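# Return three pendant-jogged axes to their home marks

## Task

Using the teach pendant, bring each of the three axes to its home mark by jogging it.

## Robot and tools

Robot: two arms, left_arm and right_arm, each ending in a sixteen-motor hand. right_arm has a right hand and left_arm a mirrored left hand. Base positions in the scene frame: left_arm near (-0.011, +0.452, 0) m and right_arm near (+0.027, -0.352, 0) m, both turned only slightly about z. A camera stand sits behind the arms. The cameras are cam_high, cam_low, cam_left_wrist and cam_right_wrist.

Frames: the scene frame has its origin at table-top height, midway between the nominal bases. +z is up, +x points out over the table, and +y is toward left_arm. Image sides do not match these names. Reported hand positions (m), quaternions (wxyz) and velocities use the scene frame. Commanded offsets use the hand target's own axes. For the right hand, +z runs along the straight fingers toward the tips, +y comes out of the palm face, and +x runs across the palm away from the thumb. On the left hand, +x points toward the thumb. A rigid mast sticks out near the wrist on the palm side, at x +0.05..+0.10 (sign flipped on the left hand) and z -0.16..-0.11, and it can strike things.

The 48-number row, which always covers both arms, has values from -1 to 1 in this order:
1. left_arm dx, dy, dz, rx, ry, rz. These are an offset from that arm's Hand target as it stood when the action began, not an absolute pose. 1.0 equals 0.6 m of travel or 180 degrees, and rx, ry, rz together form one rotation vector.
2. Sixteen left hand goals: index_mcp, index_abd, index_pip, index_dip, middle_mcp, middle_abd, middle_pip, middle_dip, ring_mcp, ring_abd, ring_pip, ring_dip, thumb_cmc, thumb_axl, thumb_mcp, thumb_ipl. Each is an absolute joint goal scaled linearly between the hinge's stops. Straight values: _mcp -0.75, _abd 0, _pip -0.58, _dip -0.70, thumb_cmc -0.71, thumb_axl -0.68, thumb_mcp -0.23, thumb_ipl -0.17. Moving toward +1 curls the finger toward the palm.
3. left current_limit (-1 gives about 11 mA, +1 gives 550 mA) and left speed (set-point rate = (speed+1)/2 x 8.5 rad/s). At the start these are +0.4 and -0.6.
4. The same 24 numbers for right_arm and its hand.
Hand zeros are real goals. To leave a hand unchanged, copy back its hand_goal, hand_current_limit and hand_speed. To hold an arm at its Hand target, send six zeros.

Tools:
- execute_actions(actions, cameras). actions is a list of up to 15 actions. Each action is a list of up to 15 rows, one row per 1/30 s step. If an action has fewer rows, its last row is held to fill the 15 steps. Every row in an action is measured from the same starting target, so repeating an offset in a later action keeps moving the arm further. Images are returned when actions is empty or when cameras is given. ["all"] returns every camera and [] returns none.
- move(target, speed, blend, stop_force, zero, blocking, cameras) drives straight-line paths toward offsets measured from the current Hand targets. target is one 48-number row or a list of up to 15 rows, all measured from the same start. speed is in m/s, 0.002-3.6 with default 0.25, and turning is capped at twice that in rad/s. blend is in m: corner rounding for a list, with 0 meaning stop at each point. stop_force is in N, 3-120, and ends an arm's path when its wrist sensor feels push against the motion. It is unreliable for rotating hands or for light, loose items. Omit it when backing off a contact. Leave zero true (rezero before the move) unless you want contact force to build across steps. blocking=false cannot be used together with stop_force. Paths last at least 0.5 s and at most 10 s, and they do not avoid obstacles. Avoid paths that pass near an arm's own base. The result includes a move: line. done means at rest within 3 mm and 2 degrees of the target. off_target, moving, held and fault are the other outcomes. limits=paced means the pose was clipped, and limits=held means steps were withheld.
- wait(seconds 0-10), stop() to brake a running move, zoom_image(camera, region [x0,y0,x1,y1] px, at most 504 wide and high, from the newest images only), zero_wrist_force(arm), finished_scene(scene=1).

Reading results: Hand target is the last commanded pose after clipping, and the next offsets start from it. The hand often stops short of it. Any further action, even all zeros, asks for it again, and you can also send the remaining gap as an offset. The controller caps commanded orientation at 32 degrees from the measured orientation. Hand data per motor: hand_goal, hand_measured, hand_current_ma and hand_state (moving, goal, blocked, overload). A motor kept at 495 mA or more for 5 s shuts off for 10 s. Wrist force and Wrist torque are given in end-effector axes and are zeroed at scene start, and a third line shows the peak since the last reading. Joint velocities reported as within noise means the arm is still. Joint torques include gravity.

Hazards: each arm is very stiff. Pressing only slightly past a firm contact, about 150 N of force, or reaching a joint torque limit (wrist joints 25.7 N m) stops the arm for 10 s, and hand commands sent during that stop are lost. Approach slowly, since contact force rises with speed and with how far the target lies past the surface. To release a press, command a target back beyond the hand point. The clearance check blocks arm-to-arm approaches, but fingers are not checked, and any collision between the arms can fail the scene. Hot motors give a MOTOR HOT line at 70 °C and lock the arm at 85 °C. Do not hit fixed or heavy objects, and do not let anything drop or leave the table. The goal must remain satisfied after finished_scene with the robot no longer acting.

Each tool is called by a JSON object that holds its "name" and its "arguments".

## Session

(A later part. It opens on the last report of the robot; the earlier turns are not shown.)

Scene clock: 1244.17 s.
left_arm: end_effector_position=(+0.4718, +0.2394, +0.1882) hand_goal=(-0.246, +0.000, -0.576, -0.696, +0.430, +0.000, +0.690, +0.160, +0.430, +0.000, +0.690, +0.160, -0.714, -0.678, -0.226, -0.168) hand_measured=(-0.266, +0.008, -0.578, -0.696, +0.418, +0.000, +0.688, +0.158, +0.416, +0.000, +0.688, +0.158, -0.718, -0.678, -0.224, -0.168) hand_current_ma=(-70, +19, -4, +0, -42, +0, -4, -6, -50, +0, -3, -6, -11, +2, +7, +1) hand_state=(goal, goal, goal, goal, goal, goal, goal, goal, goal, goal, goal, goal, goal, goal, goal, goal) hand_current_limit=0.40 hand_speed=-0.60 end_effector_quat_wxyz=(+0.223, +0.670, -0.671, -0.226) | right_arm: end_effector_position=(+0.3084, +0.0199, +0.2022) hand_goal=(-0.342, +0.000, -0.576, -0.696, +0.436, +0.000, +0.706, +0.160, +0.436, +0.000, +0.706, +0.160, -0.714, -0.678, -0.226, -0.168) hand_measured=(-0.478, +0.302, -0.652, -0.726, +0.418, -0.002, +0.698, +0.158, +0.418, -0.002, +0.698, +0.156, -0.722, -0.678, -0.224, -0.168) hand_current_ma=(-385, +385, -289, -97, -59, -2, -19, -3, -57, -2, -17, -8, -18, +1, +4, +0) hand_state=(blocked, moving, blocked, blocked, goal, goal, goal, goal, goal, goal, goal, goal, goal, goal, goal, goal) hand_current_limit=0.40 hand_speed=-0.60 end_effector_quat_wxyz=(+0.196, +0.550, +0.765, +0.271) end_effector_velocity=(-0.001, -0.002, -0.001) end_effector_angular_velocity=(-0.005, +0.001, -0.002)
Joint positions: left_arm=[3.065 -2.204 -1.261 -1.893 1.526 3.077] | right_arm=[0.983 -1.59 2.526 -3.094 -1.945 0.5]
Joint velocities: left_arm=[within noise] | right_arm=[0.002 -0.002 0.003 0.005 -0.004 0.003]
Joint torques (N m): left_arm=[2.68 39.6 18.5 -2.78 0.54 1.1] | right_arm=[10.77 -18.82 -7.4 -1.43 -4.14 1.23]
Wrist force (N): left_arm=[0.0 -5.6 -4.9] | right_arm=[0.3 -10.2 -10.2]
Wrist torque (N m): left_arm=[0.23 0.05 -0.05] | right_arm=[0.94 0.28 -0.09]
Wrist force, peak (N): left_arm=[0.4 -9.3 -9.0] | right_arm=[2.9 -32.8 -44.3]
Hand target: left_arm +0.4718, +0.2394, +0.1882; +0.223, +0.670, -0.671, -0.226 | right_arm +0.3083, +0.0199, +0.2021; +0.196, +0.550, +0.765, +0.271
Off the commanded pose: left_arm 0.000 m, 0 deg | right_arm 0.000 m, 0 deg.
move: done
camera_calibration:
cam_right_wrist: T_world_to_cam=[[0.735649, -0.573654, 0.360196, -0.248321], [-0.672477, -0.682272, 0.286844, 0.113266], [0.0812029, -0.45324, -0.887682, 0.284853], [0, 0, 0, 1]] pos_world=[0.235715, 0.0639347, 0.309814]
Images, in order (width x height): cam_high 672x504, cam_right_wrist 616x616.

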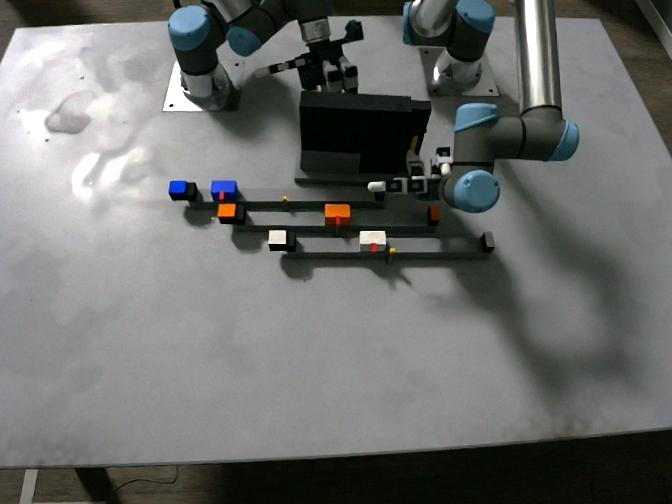

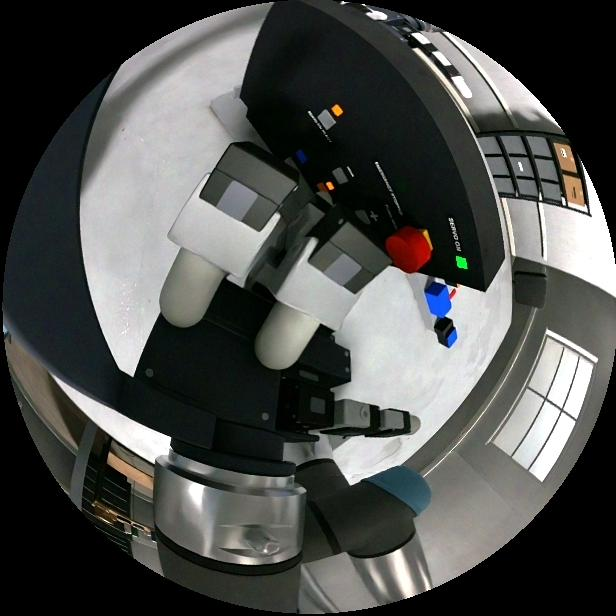

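{"name": "move", "arguments": {"target": [0,0,0,0,0,0,-0.2466,0,-0.576,-0.696,0.43,0,0.69,0.16,0.43,0,0.69,0.16,-0.714,-0.678,-0.226,-0.168,0.4,-0.6,0.0088,-0.0562,-0.0458,0,0,0,-0.342,0,-0.576,-0.696,0.436,0,0.706,0.16,0.436,0,0.706,0.16,-0.714,-0.678,-0.226,-0.168,0.4,-0.6], "speed": 0.05, "cameras": ["cam_right_wrist", "cam_high", "cam_left_wrist"]}}

{"name": "zoom_image", "arguments": {"camera": "cam_right_wrist", "region": [290, 70, 490, 270]}}

{"name": "zoom_image", "arguments": {"camera": "cam_high", "region": [315, 195, 365, 245]}}

{"name": "zoom_image", "arguments": {"camera": "cam_left_wrist", "region": [210, 130, 310, 230]}}

Scene clock: 1258.70 s.
left_arm: end_effector_position=(+0.4718, +0.2394, +0.1882) hand_goal=(-0.246, +0.000, -0.576, -0.696, +0.430, +0.000, +0.690, +0.160, +0.430, +0.000, +0.690, +0.160, -0.714, -0.678, -0.226, -0.168) hand_measured=(-0.266, +0.008, -0.578, -0.696, +0.418, +0.000, +0.688, +0.158, +0.416, +0.000, +0.688, +0.158, -0.718, -0.678, -0.224, -0.168) hand_current_ma=(-70, +19, -4, +0, -42, +0, -4, -6, -50, +0, -3, -6, -11, +2, +7, +1) hand_state=(goal, goal, goal, goal, goal, goal, goal, goal, goal, goal, goal, goal, goal, goal, goal, goal) hand_current_limit=0.40 hand_speed=-0.60 end_effector_quat_wxyz=(+0.223, +0.670, -0.671, -0.226) | right_arm: end_effector_position=(+0.2653, +0.0110, +0.2020) hand_goal=(-0.342, +0.000, -0.576, -0.696, +0.436, +0.000, +0.706, +0.160, +0.436, +0.000, +0.706, +0.160, -0.714, -0.678, -0.226, -0.168) hand_measured=(-0.360, +0.002, -0.584, -0.700, +0.418, -0.002, +0.698, +0.158, +0.418, -0.002, +0.698, +0.156, -0.722, -0.678, -0.224, -0.168) hand_current_ma=(-54, +5, -18, -8, -59, -2, -19, -3, -57, -2, -17, -8, -18, +1, +4, +0) hand_state=(goal, goal, goal, goal, goal, goal, goal, goal, goal, goal, goal, goal, goal, goal, goal, goal) hand_current_limit=0.40 hand_speed=-0.60 end_effector_quat_wxyz=(+0.197, +0.550, +0.765, +0.271) end_effector_velocity=(+0.002, +0.001, +0.001) end_effector_angular_velocity=(+0.004, -0.002, +0.000)
Joint positions: left_arm=[3.065 -2.204 -1.261 -1.893 1.526 3.077] | right_arm=[1.087 -1.648 2.567 -3.037 -2.001 0.595]
Joint velocities: left_arm=[within noise] | right_arm=[-0.004 0.002 -0.003 -0.005 0.002 -0.004]
Joint torques (N m): left_arm=[1.48 40.74 10.96 -2.27 0.64 1.22] | right_arm=[-11.97 -4.94 -24.37 -5.65 1.01 -1.17]
Wrist force (N): left_arm=[0.3 -3.5 -2.5] | right_arm=[-1.0 -0.3 0.6]
Wrist torque (N m): left_arm=[0.11 -0.07 0.02] | right_arm=[-0.04 0.02 0.06]
Wrist force, peak (N): left_arm=[0.4 -5.9 -5.1] | right_arm=[0.9 -10.3 -9.5]
Hand target: left_arm +0.4718, +0.2394, +0.1882; +0.223, +0.670, -0.671, -0.226 | right_arm +0.2654, +0.0111, +0.2021; +0.196, +0.550, +0.765, +0.271
Off the commanded pose: left_arm 0.000 m, 0 deg | right_arm 0.000 m, 0 deg.
move: done
camera_calibration:
cam_left_wrist: T_world_to_cam=[[0.508576, 0.749941, -0.423011, -0.367965], [0.860212, -0.421312, 0.287283, -0.417159], [0.0372256, -0.509985, -0.859377, 0.392012], [0, 0, 0, 1]] pos_world=[0.53139, 0.300118, 0.301076]
cam_right_wrist: T_world_to_cam=[[0.73584, -0.573207, 0.360518, -0.221699], [-0.67228, -0.682168, 0.287551, 0.0779646], [0.0811077, -0.453961, -0.887322, 0.284004], [0, 0, 0, 1]] pos_world=[0.192514, 0.0550325, 0.309511]
Images, in order (width x height): cam_high 672x504, cam_left_wrist 616x616, cam_right_wrist 616x616.

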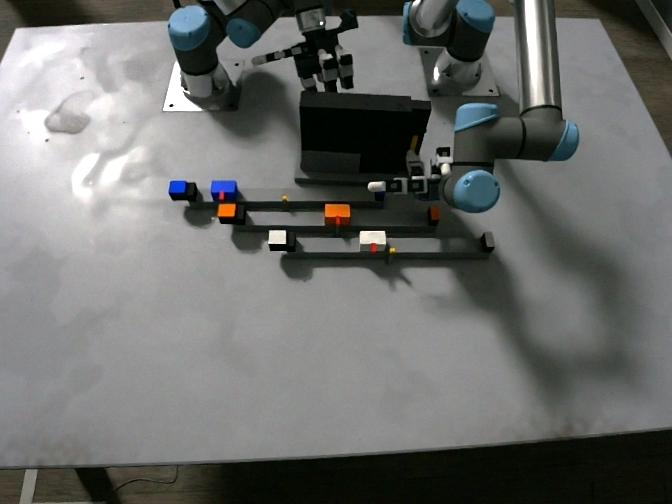

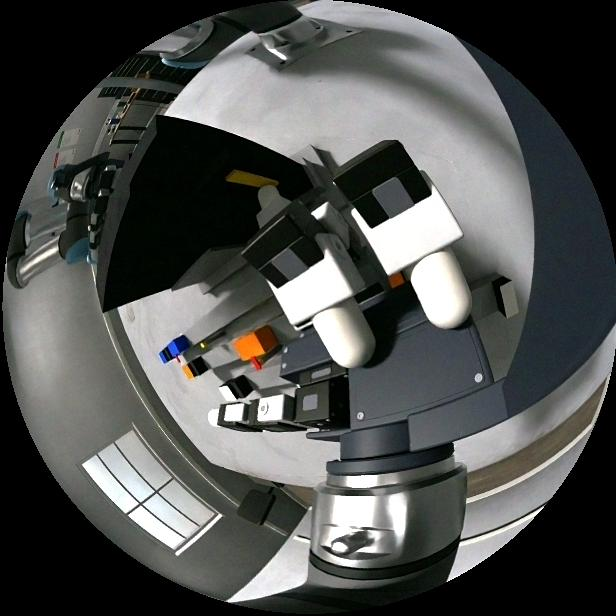

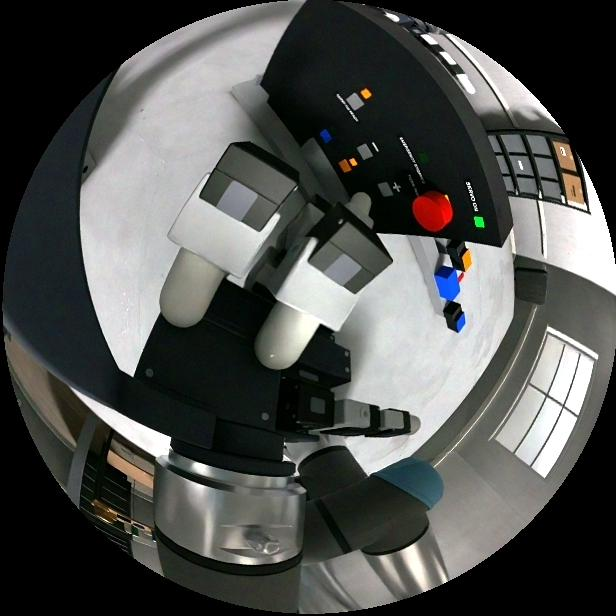

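Scaled by 2.520 from the camera's 616x616 image, which has a finer 880x880 frame.

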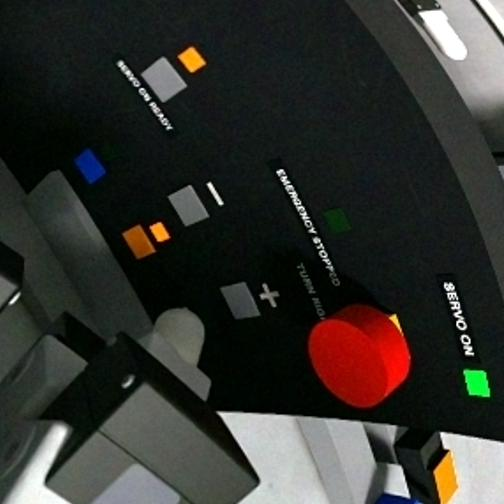

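Scaled by 10.080.

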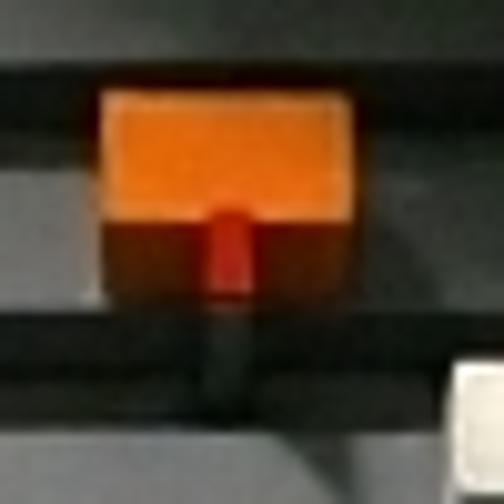

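Scaled by 5.040 from the camera's 616x616 image, which has a finer 880x880 frame.

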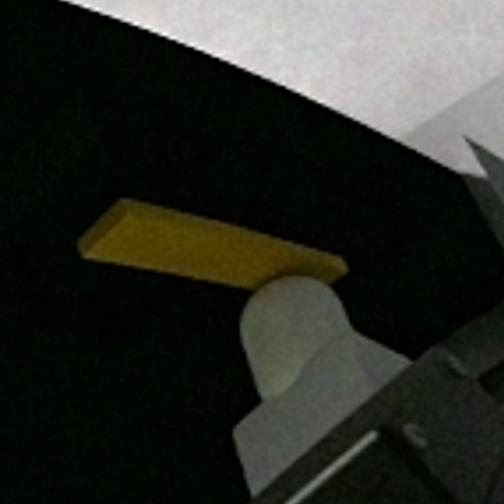

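{"name": "move", "arguments": {"target": [0,0,0,0,0,0,-0.2466,0,-0.576,-0.696,0.43,0,0.69,0.16,0.43,0,0.69,0.16,-0.714,-0.678,-0.226,-0.168,0.4,-0.6,-0.0088,-0.0412,0.0457,0,0,0,-0.342,0,-0.576,-0.696,0.436,0,0.706,0.16,0.436,0,0.706,0.16,-0.714,-0.678,-0.226,-0.168,0.4,-0.6], "speed": 0.05, "cameras": ["cam_right_wrist"]}}

{"name": "zoom_image", "arguments": {"camera": "cam_right_wrist", "region": [310, 110, 450, 250]}}

Scene clock: 1269.27 s.
left_arm: end_effector_position=(+0.4718, +0.2394, +0.1882) hand_goal=(-0.246, +0.000, -0.576, -0.696, +0.430, +0.000, +0.690, +0.160, +0.430, +0.000, +0.690, +0.160, -0.714, -0.678, -0.226, -0.168) hand_measured=(-0.266, +0.008, -0.578, -0.696, +0.418, +0.000, +0.688, +0.158, +0.416, +0.000, +0.688, +0.158, -0.718, -0.678, -0.224, -0.168) hand_current_ma=(-70, +19, -4, +0, -42, +0, -4, -6, -50, +0, -3, -6, -11, +2, +7, +1) hand_state=(goal, goal, goal, goal, goal, goal, goal, goal, goal, goal, goal, goal, goal, goal, goal, goal) hand_current_limit=0.40 hand_speed=-0.60 end_effector_quat_wxyz=(+0.223, +0.670, -0.671, -0.226) | right_arm: end_effector_position=(+0.2653, +0.0053, +0.1652) hand_goal=(-0.342, +0.000, -0.576, -0.696, +0.436, +0.000, +0.706, +0.160, +0.436, +0.000, +0.706, +0.160, -0.714, -0.678, -0.226, -0.168) hand_measured=(-0.358, +0.002, -0.584, -0.700, +0.418, -0.002, +0.698, +0.158, +0.418, -0.002, +0.698, +0.156, -0.722, -0.678, -0.224, -0.168) hand_current_ma=(-52, +5, -18, -7, -59, -2, -19, -3, -57, -2, -17, -8, -18, +1, +4, +0) hand_state=(goal, goal, goal, goal, goal, goal, goal, goal, goal, goal, goal, goal, goal, goal, goal, goal) hand_current_limit=0.40 hand_speed=-0.60 end_effector_quat_wxyz=(+0.196, +0.550, +0.765, +0.271)
Joint positions: left_arm=[3.065 -2.204 -1.261 -1.893 1.526 3.077] | right_arm=[1.077 -1.521 2.621 -3.223 -1.996 0.586]
Joint torques (N m): left_arm=[0.52 44.06 7.82 -0.53 0.61 1.18] | right_arm=[3.24 -7.45 -22.58 -2.72 -2.01 0.63]
Wrist force (N): left_arm=[0.1 -3.4 -2.3] | right_arm=[-1.2 -0.2 0.7]
Wrist torque (N m): left_arm=[0.08 -0.02 0.00] | right_arm=[-0.03 0.04 0.05]
Wrist force, peak (N): left_arm=[0.2 -3.7 -2.5] | right_arm=[-1.2 -0.6 0.7]
Hand target: left_arm +0.4718, +0.2394, +0.1882; +0.223, +0.670, -0.671, -0.226 | right_arm +0.2653, +0.0054, +0.1653; +0.196, +0.550, +0.765, +0.271
Off the commanded pose: left_arm 0.000 m, 0 deg | right_arm 0.000 m, 0 deg.
move: done
camera_calibration:
cam_right_wrist: T_world_to_cam=[[0.735769, -0.57345, 0.360278, -0.211718], [-0.672371, -0.682173, 0.287327, 0.0847762], [0.0810045, -0.453646, -0.887493, 0.248896], [0, 0, 0, 1]] pos_world=[0.192615, 0.0493334, 0.272812]
Images, in order (width x height): cam_right_wrist 616x616.

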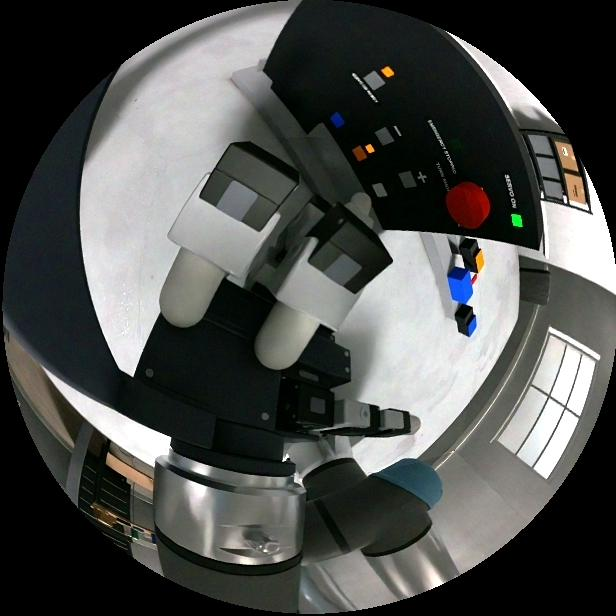

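Scaled by 3.600 from the camera's 616x616 image, which has a finer 880x880 frame.

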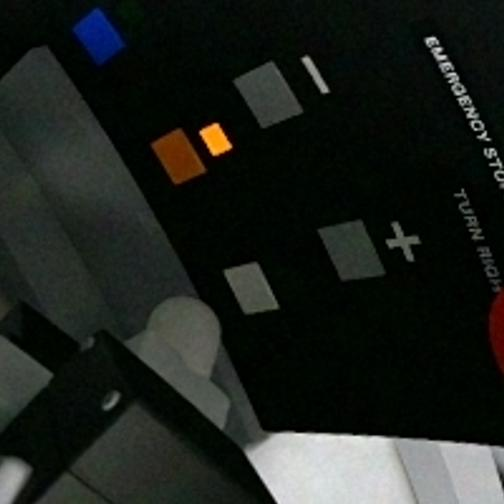

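{"name": "move", "arguments": {"target": [0,0,0,0,0,0,-0.2466,0,-0.576,-0.696,0.43,0,0.69,0.16,0.43,0,0.69,0.16,-0.714,-0.678,-0.226,-0.168,0.4,-0.6,-0.0113,0.0268,0.0165,0,0,0,-0.342,0,-0.576,-0.696,0.436,0,0.706,0.16,0.436,0,0.706,0.16,-0.714,-0.678,-0.226,-0.168,0.4,-0.6], "speed": 0.01, "stop_force": 5, "cameras": ["cam_right_wrist"]}}

{"name": "zoom_image", "arguments": {"camera": "cam_right_wrist", "region": [310, 110, 450, 250]}}

{"name": "move", "arguments": {"target": [0,0,0,0,0,0,-0.2466,0,-0.576,-0.696,0.43,0,0.69,0.16,0.43,0,0.69,0.16,-0.714,-0.678,-0.226,-0.168,0.4,-0.6,0.0077,-0.0143,-0.0117,0,0,0,-0.342,0,-0.576,-0.696,0.436,0,0.706,0.16,0.436,0,0.706,0.16,-0.714,-0.678,-0.226,-0.168,0.4,-0.6], "speed": 0.05, "cameras": ["cam_right_wrist", "cam_high"]}}

{"name": "zoom_image", "arguments": {"camera": "cam_right_wrist", "region": [310, 90, 450, 230]}}

Scene clock: 1298.73 s.
left_arm: end_effector_position=(+0.4718, +0.2394, +0.1882) hand_goal=(-0.246, +0.000, -0.576, -0.696, +0.430, +0.000, +0.690, +0.160, +0.430, +0.000, +0.690, +0.160, -0.714, -0.678, -0.226, -0.168) hand_measured=(-0.266, +0.008, -0.578, -0.696, +0.418, +0.000, +0.688, +0.158, +0.416, +0.000, +0.688, +0.158, -0.718, -0.678, -0.224, -0.168) hand_current_ma=(-70, +19, -4, +0, -42, +0, -4, -6, -50, +0, -3, -6, -11, +2, +7, +1) hand_state=(goal, goal, goal, goal, goal, goal, goal, goal, goal, goal, goal, goal, goal, goal, goal, goal) hand_current_limit=0.40 hand_speed=-0.60 end_effector_quat_wxyz=(+0.223, +0.670, -0.671, -0.226) | right_arm: end_effector_position=(+0.2783, +0.0051, +0.1669) hand_goal=(-0.342, +0.000, -0.576, -0.696, +0.436, +0.000, +0.706, +0.160, +0.436, +0.000, +0.706, +0.160, -0.714, -0.678, -0.226, -0.168) hand_measured=(-0.360, +0.002, -0.584, -0.698, +0.418, -0.002, +0.698, +0.158, +0.418, -0.002, +0.698, +0.156, -0.722, -0.678, -0.224, -0.168) hand_current_ma=(-55, +5, -18, -5, -59, -2, -19, -3, -57, -2, -17, -8, -18, +1, +4, +0) hand_state=(goal, goal, goal, goal, goal, goal, goal, goal, goal, goal, goal, goal, goal, goal, goal, goal) hand_current_limit=0.40 hand_speed=-0.60 end_effector_quat_wxyz=(+0.196, +0.550, +0.765, +0.271)
Joint positions: left_arm=[3.065 -2.204 -1.261 -1.893 1.526 3.077] | right_arm=[1.038 -1.518 2.615 -3.235 -1.975 0.55]
Joint torques (N m): left_arm=[-1.01 48.87 6.95 1.45 0.38 1.47] | right_arm=[12.25 -20.27 -2.2 -0.74 -2.73 -1.09]
Wrist force (N): left_arm=[0.2 -3.6 -2.0] | right_arm=[-0.4 -3.7 -3.5]
Wrist torque (N m): left_arm=[0.05 -0.04 0.01] | right_arm=[0.23 -0.08 0.09]
Wrist force, peak (N): left_arm=[0.2 -3.8 -2.4] | right_arm=[-0.2 -7.9 -8.8]
Hand target: left_arm +0.4718, +0.2394, +0.1882; +0.223, +0.670, -0.671, -0.226 | right_arm +0.2783, +0.0051, +0.1669; +0.196, +0.550, +0.765, +0.271 (not the last commanded pose)
Off the commanded pose: left_arm 0.000 m, 0 deg | right_arm 0.007 m, 0 deg.
move: contact (right_arm)
camera_calibration:
cam_right_wrist: T_world_to_cam=[[0.735757, -0.573452, 0.360296, -0.22196], [-0.672371, -0.682226, 0.287201, 0.0928227], [0.0811075, -0.453563, -0.887526, 0.249119], [0, 0, 0, 1]] pos_world=[0.205515, 0.0490337, 0.274412]
Images, in order (width x height): cam_right_wrist 616x616.

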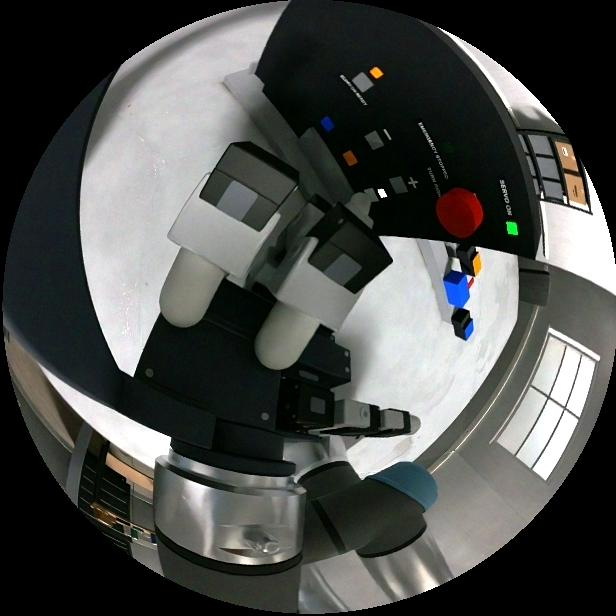

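Scaled by 3.600 from the camera's 616x616 image, which has a finer 880x880 frame.

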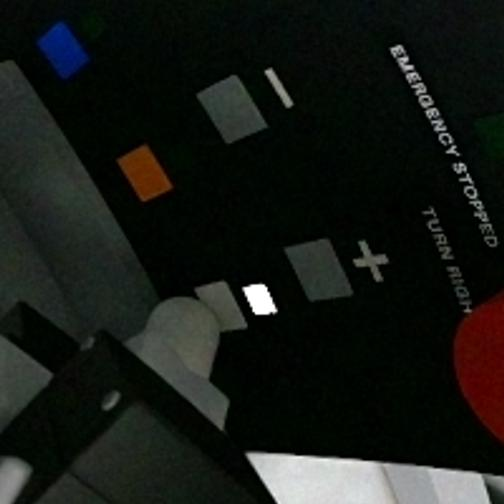

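Scene clock: 1299.47 s.
left_arm: end_effector_position=(+0.4718, +0.2394, +0.1882) hand_goal=(-0.246, +0.000, -0.576, -0.696, +0.430, +0.000, +0.690, +0.160, +0.430, +0.000, +0.690, +0.160, -0.714, -0.678, -0.226, -0.168) hand_measured=(-0.266, +0.008, -0.578, -0.696, +0.418, +0.000, +0.688, +0.158, +0.416, +0.000, +0.688, +0.158, -0.718, -0.678, -0.224, -0.168) hand_current_ma=(-70, +19, -4, +0, -42, +0, -4, -6, -50, +0, -3, -6, -11, +2, +7, +1) hand_state=(goal, goal, goal, goal, goal, goal, goal, goal, goal, goal, goal, goal, goal, goal, goal, goal) hand_current_limit=0.40 hand_speed=-0.60 end_effector_quat_wxyz=(+0.223, +0.670, -0.671, -0.226) | right_arm: end_effector_position=(+0.2662, +0.0059, +0.1669) hand_goal=(-0.342, +0.000, -0.576, -0.696, +0.436, +0.000, +0.706, +0.160, +0.436, +0.000, +0.706, +0.160, -0.714, -0.678, -0.226, -0.168) hand_measured=(-0.360, +0.002, -0.584, -0.698, +0.418, -0.002, +0.698, +0.158, +0.418, -0.002, +0.698, +0.156, -0.722, -0.678, -0.224, -0.168) hand_current_ma=(-54, +5, -18, -5, -59, -2, -19, -3, -57, -2, -17, -8, -18, +1, +4, +0) hand_state=(goal, goal, goal, goal, goal, goal, goal, goal, goal, goal, goal, goal, goal, goal, goal, goal) hand_current_limit=0.40 hand_speed=-0.60 end_effector_quat_wxyz=(+0.197, +0.550, +0.765, +0.271) end_effector_velocity=(+0.002, +0.000, +0.000) end_effector_angular_velocity=(+0.002, +0.002, -0.001)
Joint positions: left_arm=[3.065 -2.204 -1.261 -1.893 1.526 3.077] | right_arm=[1.076 -1.526 2.618 -3.216 -1.995 0.584]
Joint velocities: left_arm=[within noise] | right_arm=[-0.006 0 0 -0.002 0.005 -0.003]
Joint torques (N m): left_arm=[-0.96 49.73 7.1 1.61 0.39 1.41] | right_arm=[-12.28 -7.72 -8.32 -5.12 0.93 -1.1]
Wrist force (N): left_arm=[0.4 -3.4 -2.4] | right_arm=[-0.9 -0.2 0.5]
Wrist torque (N m): left_arm=[0.09 -0.06 0.03] | right_arm=[-0.02 0.00 0.03]
Wrist force, peak (N): left_arm=[0.4 -3.6 -2.5] | right_arm=[-0.7 -3.7 -3.5]
Hand target: left_arm +0.4718, +0.2394, +0.1882; +0.223, +0.670, -0.671, -0.226 | right_arm +0.2663, +0.0059, +0.1669; +0.196, +0.550, +0.765, +0.271
Off the commanded pose: left_arm 0.000 m, 0 deg | right_arm 0.000 m, 0 deg.
move: done
camera_calibration:
cam_right_wrist: T_world_to_cam=[[0.735749, -0.573341, 0.360491, -0.212599], [-0.672369, -0.68219, 0.287293, 0.0852733], [0.0812067, -0.453758, -0.887417, 0.250469], [0, 0, 0, 1]] pos_world=[0.193415, 0.0499331, 0.274412]
Images, in order (width x height): cam_high 672x504, cam_right_wrist 616x616.

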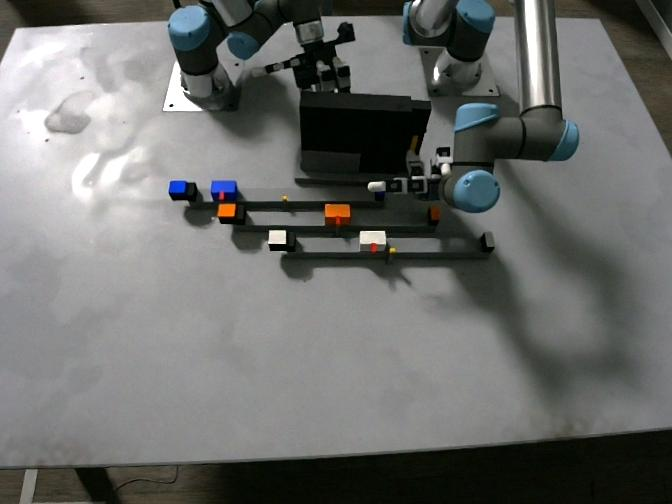

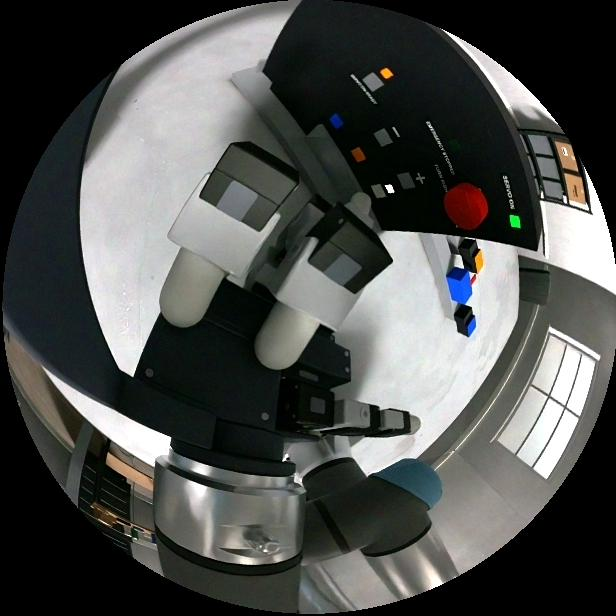

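Scaled by 3.600 from the camera's 616x616 image, which has a finer 880x880 frame.

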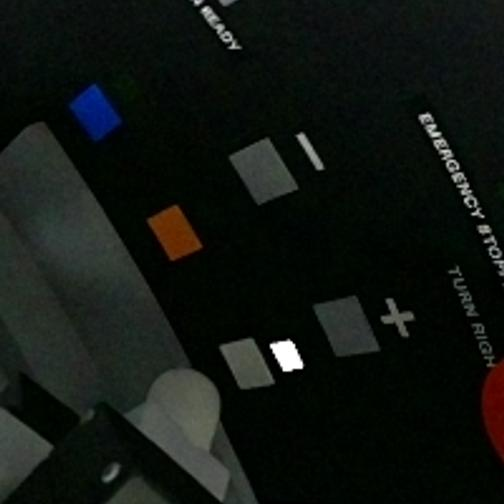

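{"name": "move", "arguments": {"target": [0,0,0,0,0,0,-0.2466,0,-0.576,-0.696,0.43,0,0.69,0.16,0.43,0,0.69,0.16,-0.714,-0.678,-0.226,-0.168,0.4,-0.6,0.0777,0.0752,-0.041,0,0,0,-0.342,0,-0.576,-0.696,0.436,0,0.706,0.16,0.436,0,0.706,0.16,-0.714,-0.678,-0.226,-0.168,0.4,-0.6], "speed": 0.06, "cameras": ["cam_right_wrist"]}}

{"name": "zoom_image", "arguments": {"camera": "cam_right_wrist", "region": [310, 110, 450, 250]}}

Scene clock: 1321.37 s.
left_arm: end_effector_position=(+0.4718, +0.2394, +0.1882) hand_goal=(-0.246, +0.000, -0.576, -0.696, +0.430, +0.000, +0.690, +0.160, +0.430, +0.000, +0.690, +0.160, -0.714, -0.678, -0.226, -0.168) hand_measured=(-0.266, +0.008, -0.578, -0.696, +0.418, +0.000, +0.688, +0.158, +0.416, +0.000, +0.688, +0.158, -0.718, -0.678, -0.224, -0.168) hand_current_ma=(-70, +19, -4, +0, -42, +0, -4, -6, -50, +0, -3, -6, -11, +2, +7, +1) hand_state=(goal, goal, goal, goal, goal, goal, goal, goal, goal, goal, goal, goal, goal, goal, goal, goal) hand_current_limit=0.40 hand_speed=-0.60 end_effector_quat_wxyz=(+0.223, +0.670, -0.671, -0.226) | right_arm: end_effector_position=(+0.2698, +0.0565, +0.2144) hand_goal=(-0.342, +0.000, -0.576, -0.696, +0.436, +0.000, +0.706, +0.160, +0.436, +0.000, +0.706, +0.160, -0.714, -0.678, -0.226, -0.168) hand_measured=(-0.358, +0.002, -0.584, -0.698, +0.418, -0.002, +0.698, +0.158, +0.418, -0.002, +0.698, +0.156, -0.722, -0.678, -0.224, -0.168) hand_current_ma=(-52, +4, -18, -5, -59, -2, -19, -3, -57, -2, -17, -8, -18, +1, +4, +0) hand_state=(goal, goal, goal, goal, goal, goal, goal, goal, goal, goal, goal, goal, goal, goal, goal, goal) hand_current_limit=0.40 hand_speed=-0.60 end_effector_quat_wxyz=(+0.196, +0.550, +0.765, +0.271)
Joint positions: left_arm=[3.065 -2.204 -1.261 -1.893 1.526 3.077] | right_arm=[1.144 -1.572 2.438 -2.962 -2.03 0.649]
Joint torques (N m): left_arm=[-2.67 50.46 6.43 1.96 0.34 1.44] | right_arm=[-12.83 -8.68 -9.67 -4.51 0.87 -1.31]
Wrist force (N): left_arm=[0.4 -3.6 -2.0] | right_arm=[-0.9 -0.6 0.3]
Wrist torque (N m): left_arm=[0.05 -0.06 0.03] | right_arm=[-0.07 0.01 -0.01]
Wrist force, peak (N): left_arm=[0.2 -3.8 -2.4] | right_arm=[-1.2 -0.8 0.9]
Hand target: left_arm +0.4718, +0.2394, +0.1882; +0.223, +0.670, -0.671, -0.226 | right_arm +0.2699, +0.0564, +0.2144; +0.196, +0.550, +0.765, +0.271
Off the commanded pose: left_arm 0.000 m, 0 deg | right_arm 0.000 m, 0 deg.
move: done
camera_calibration:
cam_right_wrist: T_world_to_cam=[[0.73579, -0.573371, 0.360359, -0.203489], [-0.672311, -0.682352, 0.287042, 0.108623], [0.0813101, -0.453476, -0.887552, 0.31532], [0, 0, 0, 1]] pos_world=[0.197115, 0.100434, 0.322013]
Images, in order (width x height): cam_right_wrist 616x616.

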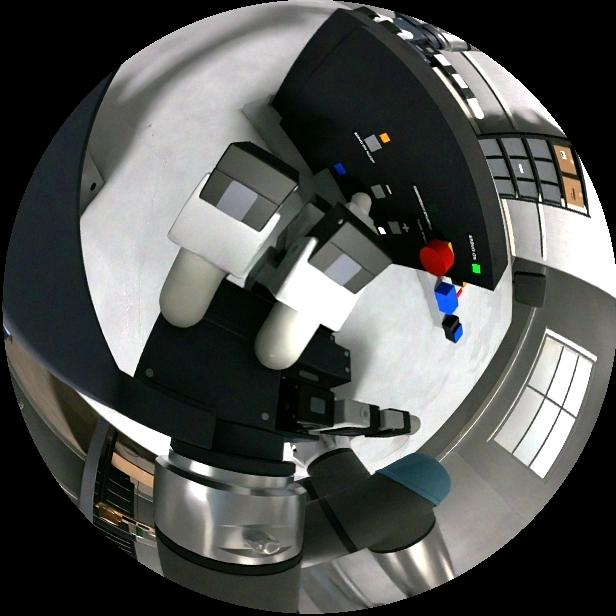

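Scaled by 3.600 from the camera's 616x616 image, which has a finer 880x880 frame.

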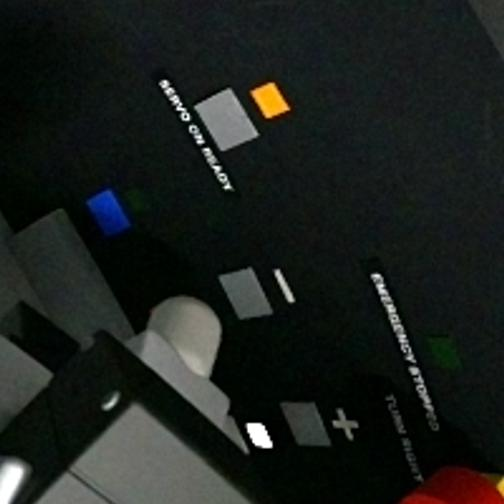

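{"name": "move", "arguments": {"target": [0,0,0,0,0,0,-0.2466,0,-0.576,-0.696,0.43,0,0.69,0.16,0.43,0,0.69,0.16,-0.714,-0.678,-0.226,-0.168,0.4,-0.6,-0.0116,0.0215,0.0175,0,0,0,-0.342,0,-0.576,-0.696,0.436,0,0.706,0.16,0.436,0,0.706,0.16,-0.714,-0.678,-0.226,-0.168,0.4,-0.6], "speed": 0.01, "stop_force": 4}}

{"name": "move", "arguments": {"target": [0,0,0,0,0,0,-0.2466,0,-0.576,-0.696,0.43,0,0.69,0.16,0.43,0,0.69,0.16,-0.714,-0.678,-0.226,-0.168,0.4,-0.6,-0.00026,0.00048,0.00039,0,0,0,-0.342,0,-0.576,-0.696,0.436,0,0.706,0.16,0.436,0,0.706,0.16,-0.714,-0.678,-0.226,-0.168,0.4,-0.6], "speed": 0.02}}

{"name": "wait", "arguments": {"seconds": 3, "cameras": ["cam_high"]}}

{"name": "move", "arguments": {"target": [0,0,0,0,0,0,-0.2466,0,-0.576,-0.696,0.43,0,0.69,0.16,0.43,0,0.69,0.16,-0.714,-0.678,-0.226,-0.168,0.4,-0.6,0.00805,-0.01496,-0.01219,0,0,0,-0.342,0,-0.576,-0.696,0.436,0,0.706,0.16,0.436,0,0.706,0.16,-0.714,-0.678,-0.226,-0.168,0.4,-0.6], "speed": 0.04, "cameras": ["cam_high", "cam_right_wrist"]}}

{"name": "zoom_image", "arguments": {"camera": "cam_high", "region": [355, 220, 405, 270]}}

{"name": "zoom_image", "arguments": {"camera": "cam_right_wrist", "region": [290, 110, 490, 310]}}

Scene clock: 1342.50 s.
left_arm: end_effector_position=(+0.4718, +0.2394, +0.1882) hand_goal=(-0.246, +0.000, -0.576, -0.696, +0.430, +0.000, +0.690, +0.160, +0.430, +0.000, +0.690, +0.160, -0.714, -0.678, -0.226, -0.168) hand_measured=(-0.266, +0.008, -0.578, -0.696, +0.418, +0.000, +0.688, +0.158, +0.416, +0.000, +0.688, +0.158, -0.718, -0.678, -0.224, -0.168) hand_current_ma=(-70, +19, -4, +0, -42, +0, -4, -6, -50, +0, -3, -6, -11, +2, +7, +1) hand_state=(goal, goal, goal, goal, goal, goal, goal, goal, goal, goal, goal, goal, goal, goal, goal, goal) hand_current_limit=0.40 hand_speed=-0.60 end_effector_quat_wxyz=(+0.223, +0.670, -0.671, -0.226) | right_arm: end_effector_position=(+0.2828, +0.0555, +0.2144) hand_goal=(-0.342, +0.000, -0.576, -0.696, +0.436, +0.000, +0.706, +0.160, +0.436, +0.000, +0.706, +0.160, -0.714, -0.678, -0.226, -0.168) hand_measured=(-0.358, +0.002, -0.584, -0.698, +0.418, -0.002, +0.698, +0.158, +0.418, -0.002, +0.698, +0.156, -0.722, -0.678, -0.224, -0.168) hand_current_ma=(-52, +5, -18, -4, -59, -2, -19, -3, -57, -2, -17, -8, -18, +1, +4, +0) hand_state=(goal, goal, goal, goal, goal, goal, goal, goal, goal, goal, goal, goal, goal, goal, goal, goal) hand_current_limit=0.40 hand_speed=-0.60 end_effector_quat_wxyz=(+0.196, +0.550, +0.765, +0.271)
Joint positions: left_arm=[3.065 -2.204 -1.261 -1.893 1.526 3.077] | right_arm=[1.109 -1.566 2.436 -2.981 -2.012 0.616]
Joint torques (N m): left_arm=[-3.9 51.33 6.91 1.85 0.42 1.36] | right_arm=[13.02 -20.86 -10.86 -0.76 -2.83 -0.84]
Wrist force (N): left_arm=[0.3 -3.6 -2.2] | right_arm=[-0.9 -3.3 -2.9]
Wrist torque (N m): left_arm=[0.07 -0.05 0.03] | right_arm=[0.15 -0.01 0.04]
Wrist force, peak (N): left_arm=[0.3 -3.8 -2.4] | right_arm=[-0.2 -7.2 -8.0]
Hand target: left_arm +0.4718, +0.2394, +0.1882; +0.223, +0.670, -0.671, -0.226 | right_arm +0.2828, +0.0555, +0.2144; +0.196, +0.550, +0.765, +0.271 (not the last commanded pose)
Off the commanded pose: left_arm 0.000 m, 0 deg | right_arm 0.005 m, 0 deg.
move: contact (right_arm)

Scene clock: 1343.20 s.
left_arm: end_effector_position=(+0.4718, +0.2394, +0.1882) hand_goal=(-0.246, +0.000, -0.576, -0.696, +0.430, +0.000, +0.690, +0.160, +0.430, +0.000, +0.690, +0.160, -0.714, -0.678, -0.226, -0.168) hand_measured=(-0.266, +0.008, -0.578, -0.696, +0.418, +0.000, +0.688, +0.158, +0.416, +0.000, +0.688, +0.158, -0.718, -0.678, -0.224, -0.168) hand_current_ma=(-70, +19, -4, +0, -42, +0, -4, -6, -50, +0, -3, -6, -11, +2, +7, +1) hand_state=(goal, goal, goal, goal, goal, goal, goal, goal, goal, goal, goal, goal, goal, goal, goal, goal) hand_current_limit=0.40 hand_speed=-0.60 end_effector_quat_wxyz=(+0.223, +0.670, -0.671, -0.226) | right_arm: end_effector_position=(+0.2832, +0.0555, +0.2144) hand_goal=(-0.342, +0.000, -0.576, -0.696, +0.436, +0.000, +0.706, +0.160, +0.436, +0.000, +0.706, +0.160, -0.714, -0.678, -0.226, -0.168) hand_measured=(-0.358, +0.002, -0.584, -0.698, +0.418, -0.002, +0.698, +0.158, +0.418, -0.002, +0.698, +0.156, -0.722, -0.678, -0.224, -0.168) hand_current_ma=(-52, +5, -18, -4, -59, -2, -19, -3, -57, -2, -17, -8, -18, +1, +4, +0) hand_state=(goal, goal, goal, goal, goal, goal, goal, goal, goal, goal, goal, goal, goal, goal, goal, goal) hand_current_limit=0.40 hand_speed=-0.60 end_effector_quat_wxyz=(+0.196, +0.550, +0.765, +0.271)
Joint positions: left_arm=[3.065 -2.204 -1.261 -1.893 1.526 3.077] | right_arm=[1.108 -1.566 2.436 -2.982 -2.011 0.615]
Joint torques (N m): left_arm=[-4.01 51.34 7 1.89 0.4 1.52] | right_arm=[-14.75 -8.41 -9.1 -5.81 0.3 -1.23]
Wrist force (N): left_arm=[0.2 -3.4 -2.2] | right_arm=[-0.3 -7.3 -8.1]
Wrist torque (N m): left_arm=[0.09 -0.04 0.02] | right_arm=[0.40 -0.12 0.18]
Wrist force, peak (N): left_arm=[0.2 -3.6 -2.6] | right_arm=[-0.3 -7.3 -8.1]
Hand target: left_arm +0.4718, +0.2394, +0.1882; +0.223, +0.670, -0.671, -0.226 | right_arm +0.2832, +0.0554, +0.2144; +0.196, +0.550, +0.765, +0.271
Off the commanded pose: left_arm 0.000 m, 0 deg | right_arm 0.000 m, 0 deg.
move: done

Scene clock: 1346.20 s.
left_arm: end_effector_position=(+0.4718, +0.2394, +0.1882) hand_goal=(-0.246, +0.000, -0.576, -0.696, +0.430, +0.000, +0.690, +0.160, +0.430, +0.000, +0.690, +0.160, -0.714, -0.678, -0.226, -0.168) hand_measured=(-0.266, +0.008, -0.578, -0.696, +0.418, +0.000, +0.688, +0.158, +0.416, +0.000, +0.688, +0.158, -0.718, -0.678, -0.224, -0.168) hand_current_ma=(-70, +19, -4, +0, -42, +0, -4, -6, -50, +0, -3, -6, -11, +2, +7, +1) hand_state=(goal, goal, goal, goal, goal, goal, goal, goal, goal, goal, goal, goal, goal, goal, goal, goal) hand_current_limit=0.40 hand_speed=-0.60 end_effector_quat_wxyz=(+0.223, +0.670, -0.671, -0.226) | right_arm: end_effector_position=(+0.2832, +0.0554, +0.2144) hand_goal=(-0.342, +0.000, -0.576, -0.696, +0.436, +0.000, +0.706, +0.160, +0.436, +0.000, +0.706, +0.160, -0.714, -0.678, -0.226, -0.168) hand_measured=(-0.358, +0.002, -0.584, -0.698, +0.418, -0.002, +0.698, +0.158, +0.418, -0.002, +0.698, +0.156, -0.722, -0.678, -0.224, -0.168) hand_current_ma=(-52, +5, -18, -4, -59, -2, -19, -3, -57, -2, -17, -8, -18, +1, +4, +0) hand_state=(goal, goal, goal, goal, goal, goal, goal, goal, goal, goal, goal, goal, goal, goal, goal, goal) hand_current_limit=0.40 hand_speed=-0.60 end_effector_quat_wxyz=(+0.196, +0.550, +0.765, +0.271)
Joint positions: left_arm=[3.065 -2.204 -1.261 -1.893 1.526 3.077] | right_arm=[1.108 -1.566 2.436 -2.982 -2.011 0.615]
Joint torques (N m): left_arm=[-4.03 51.08 6.97 1.99 0.22 1.65] | right_arm=[-15.65 -7.61 -19.07 -5.96 -3 0.65]
Wrist force (N): left_arm=[0.1 -3.5 -2.3] | right_arm=[-0.3 -7.6 -8.3]
Wrist torque (N m): left_arm=[0.06 -0.03 0.01] | right_arm=[0.39 -0.13 0.18]
Wrist force, peak (N): left_arm=[0.3 -3.8 -2.5] | right_arm=[-0.3 -7.8 -8.6]
Hand target: left_arm +0.4718, +0.2394, +0.1882; +0.223, +0.670, -0.671, -0.226 | right_arm +0.2832, +0.0554, +0.2144; +0.196, +0.550, +0.765, +0.271
Off the commanded pose: left_arm 0.000 m, 0 deg | right_arm 0.000 m, 0 deg.
wait: 3.00 s; at rest by 0.17 s
Images, in order (width x height): cam_high 672x504.

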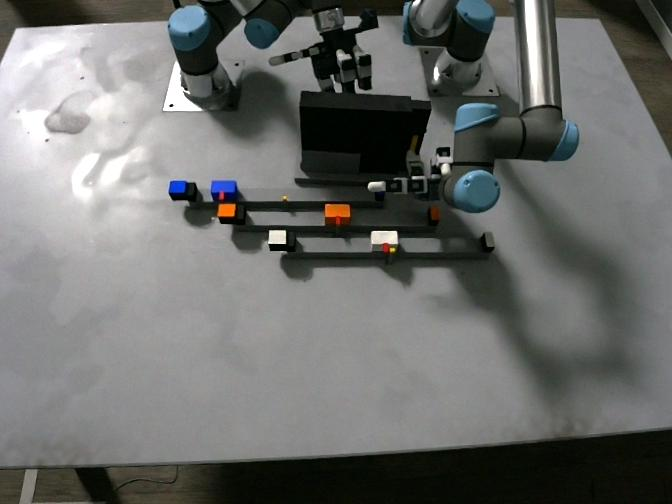

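Scene clock: 1346.93 s.
left_arm: end_effector_position=(+0.4718, +0.2394, +0.1882) hand_goal=(-0.246, +0.000, -0.576, -0.696, +0.430, +0.000, +0.690, +0.160, +0.430, +0.000, +0.690, +0.160, -0.714, -0.678, -0.226, -0.168) hand_measured=(-0.266, +0.008, -0.578, -0.696, +0.418, +0.000, +0.688, +0.158, +0.416, +0.000, +0.688, +0.158, -0.718, -0.678, -0.224, -0.168) hand_current_ma=(-70, +19, -4, +0, -42, +0, -4, -6, -50, +0, -3, -6, -11, +2, +7, +1) hand_state=(goal, goal, goal, goal, goal, goal, goal, goal, goal, goal, goal, goal, goal, goal, goal, goal) hand_current_limit=0.40 hand_speed=-0.60 end_effector_quat_wxyz=(+0.223, +0.670, -0.671, -0.226) | right_arm: end_effector_position=(+0.2706, +0.0563, +0.2144) hand_goal=(-0.342, +0.000, -0.576, -0.696, +0.436, +0.000, +0.706, +0.160, +0.436, +0.000, +0.706, +0.160, -0.714, -0.678, -0.226, -0.168) hand_measured=(-0.358, +0.002, -0.584, -0.698, +0.418, -0.002, +0.698, +0.158, +0.418, -0.002, +0.698, +0.156, -0.722, -0.678, -0.224, -0.168) hand_current_ma=(-52, +5, -18, -4, -59, -2, -19, -3, -57, -2, -17, -8, -18, +1, +4, +0) hand_state=(goal, goal, goal, goal, goal, goal, goal, goal, goal, goal, goal, goal, goal, goal, goal, goal) hand_current_limit=0.40 hand_speed=-0.60 end_effector_quat_wxyz=(+0.197, +0.550, +0.765, +0.271) end_effector_velocity=(+0.001, -0.001, -0.002) end_effector_angular_velocity=(-0.002, +0.003, +0.001)
Joint positions: left_arm=[3.065 -2.204 -1.261 -1.893 1.526 3.077] | right_arm=[1.142 -1.572 2.438 -2.963 -2.029 0.647]
Joint velocities: left_arm=[within noise] | right_arm=[-0.006 0.001 0.002 -0.002 0.005 -0.005]
Joint torques (N m): left_arm=[-4.47 51.38 7.65 2.01 0.37 1.47] | right_arm=[-12.3 -9.81 -10.78 -4.98 0.92 -1.35]
Wrist force (N): left_arm=[0.2 -3.5 -2.2] | right_arm=[-1.0 -0.3 0.3]
Wrist torque (N m): left_arm=[0.08 -0.05 0.02] | right_arm=[-0.04 0.02 0.00]
Wrist force, peak (N): left_arm=[0.3 -3.6 -2.4] | right_arm=[-0.4 -7.8 -8.2]
Hand target: left_arm +0.4718, +0.2394, +0.1882; +0.223, +0.670, -0.671, -0.226 | right_arm +0.2707, +0.0563, +0.2144; +0.196, +0.550, +0.765, +0.271
Off the commanded pose: left_arm 0.000 m, 0 deg | right_arm 0.000 m, 0 deg.
move: done
camera_calibration:
cam_right_wrist: T_world_to_cam=[[0.735749, -0.573341, 0.360491, -0.204063], [-0.672369, -0.68219, 0.287293, 0.108968], [0.0812067, -0.453758, -0.887417, 0.315133], [0, 0, 0, 1]] pos_world=[0.197815, 0.100333, 0.321912]
Images, in order (width x height): cam_high 672x504, cam_right_wrist 616x616.

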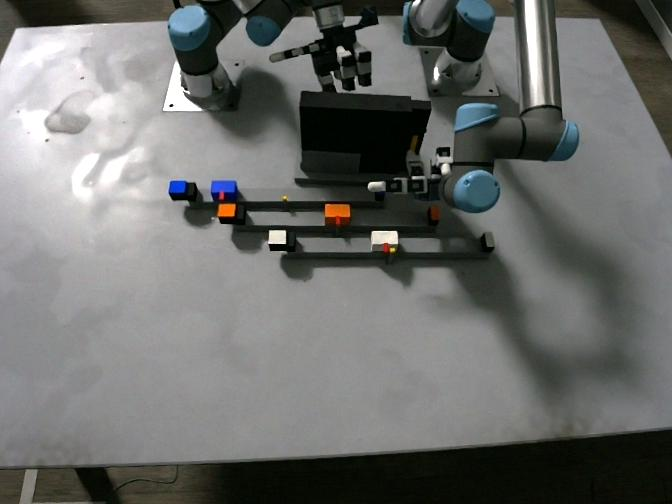

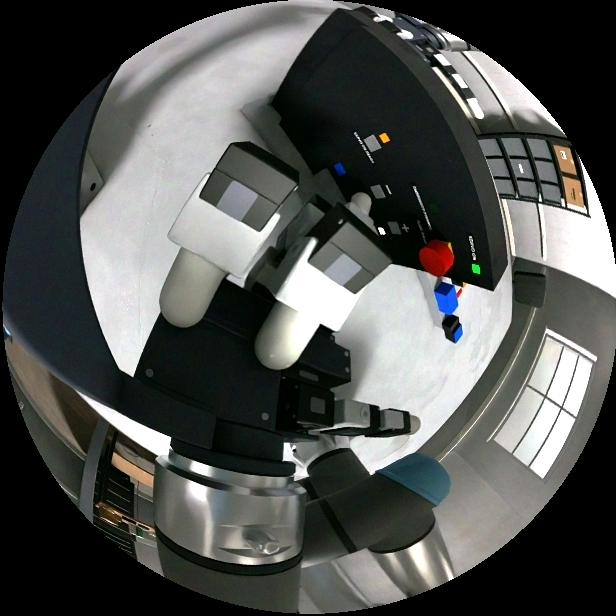

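Scaled by 10.080.

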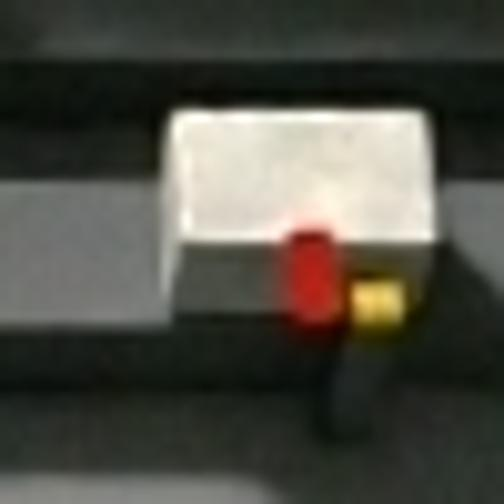

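Scaled by 2.520 from the camera's 616x616 image, which has a finer 880x880 frame.

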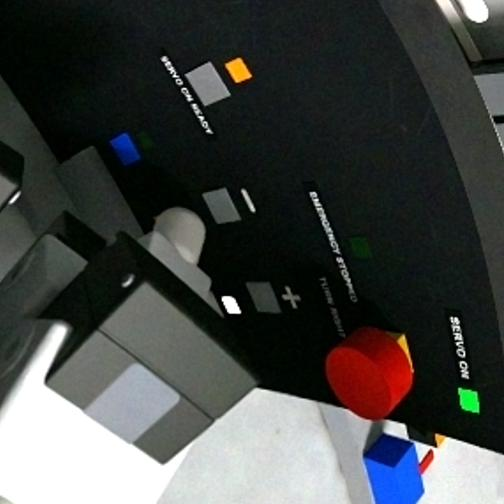

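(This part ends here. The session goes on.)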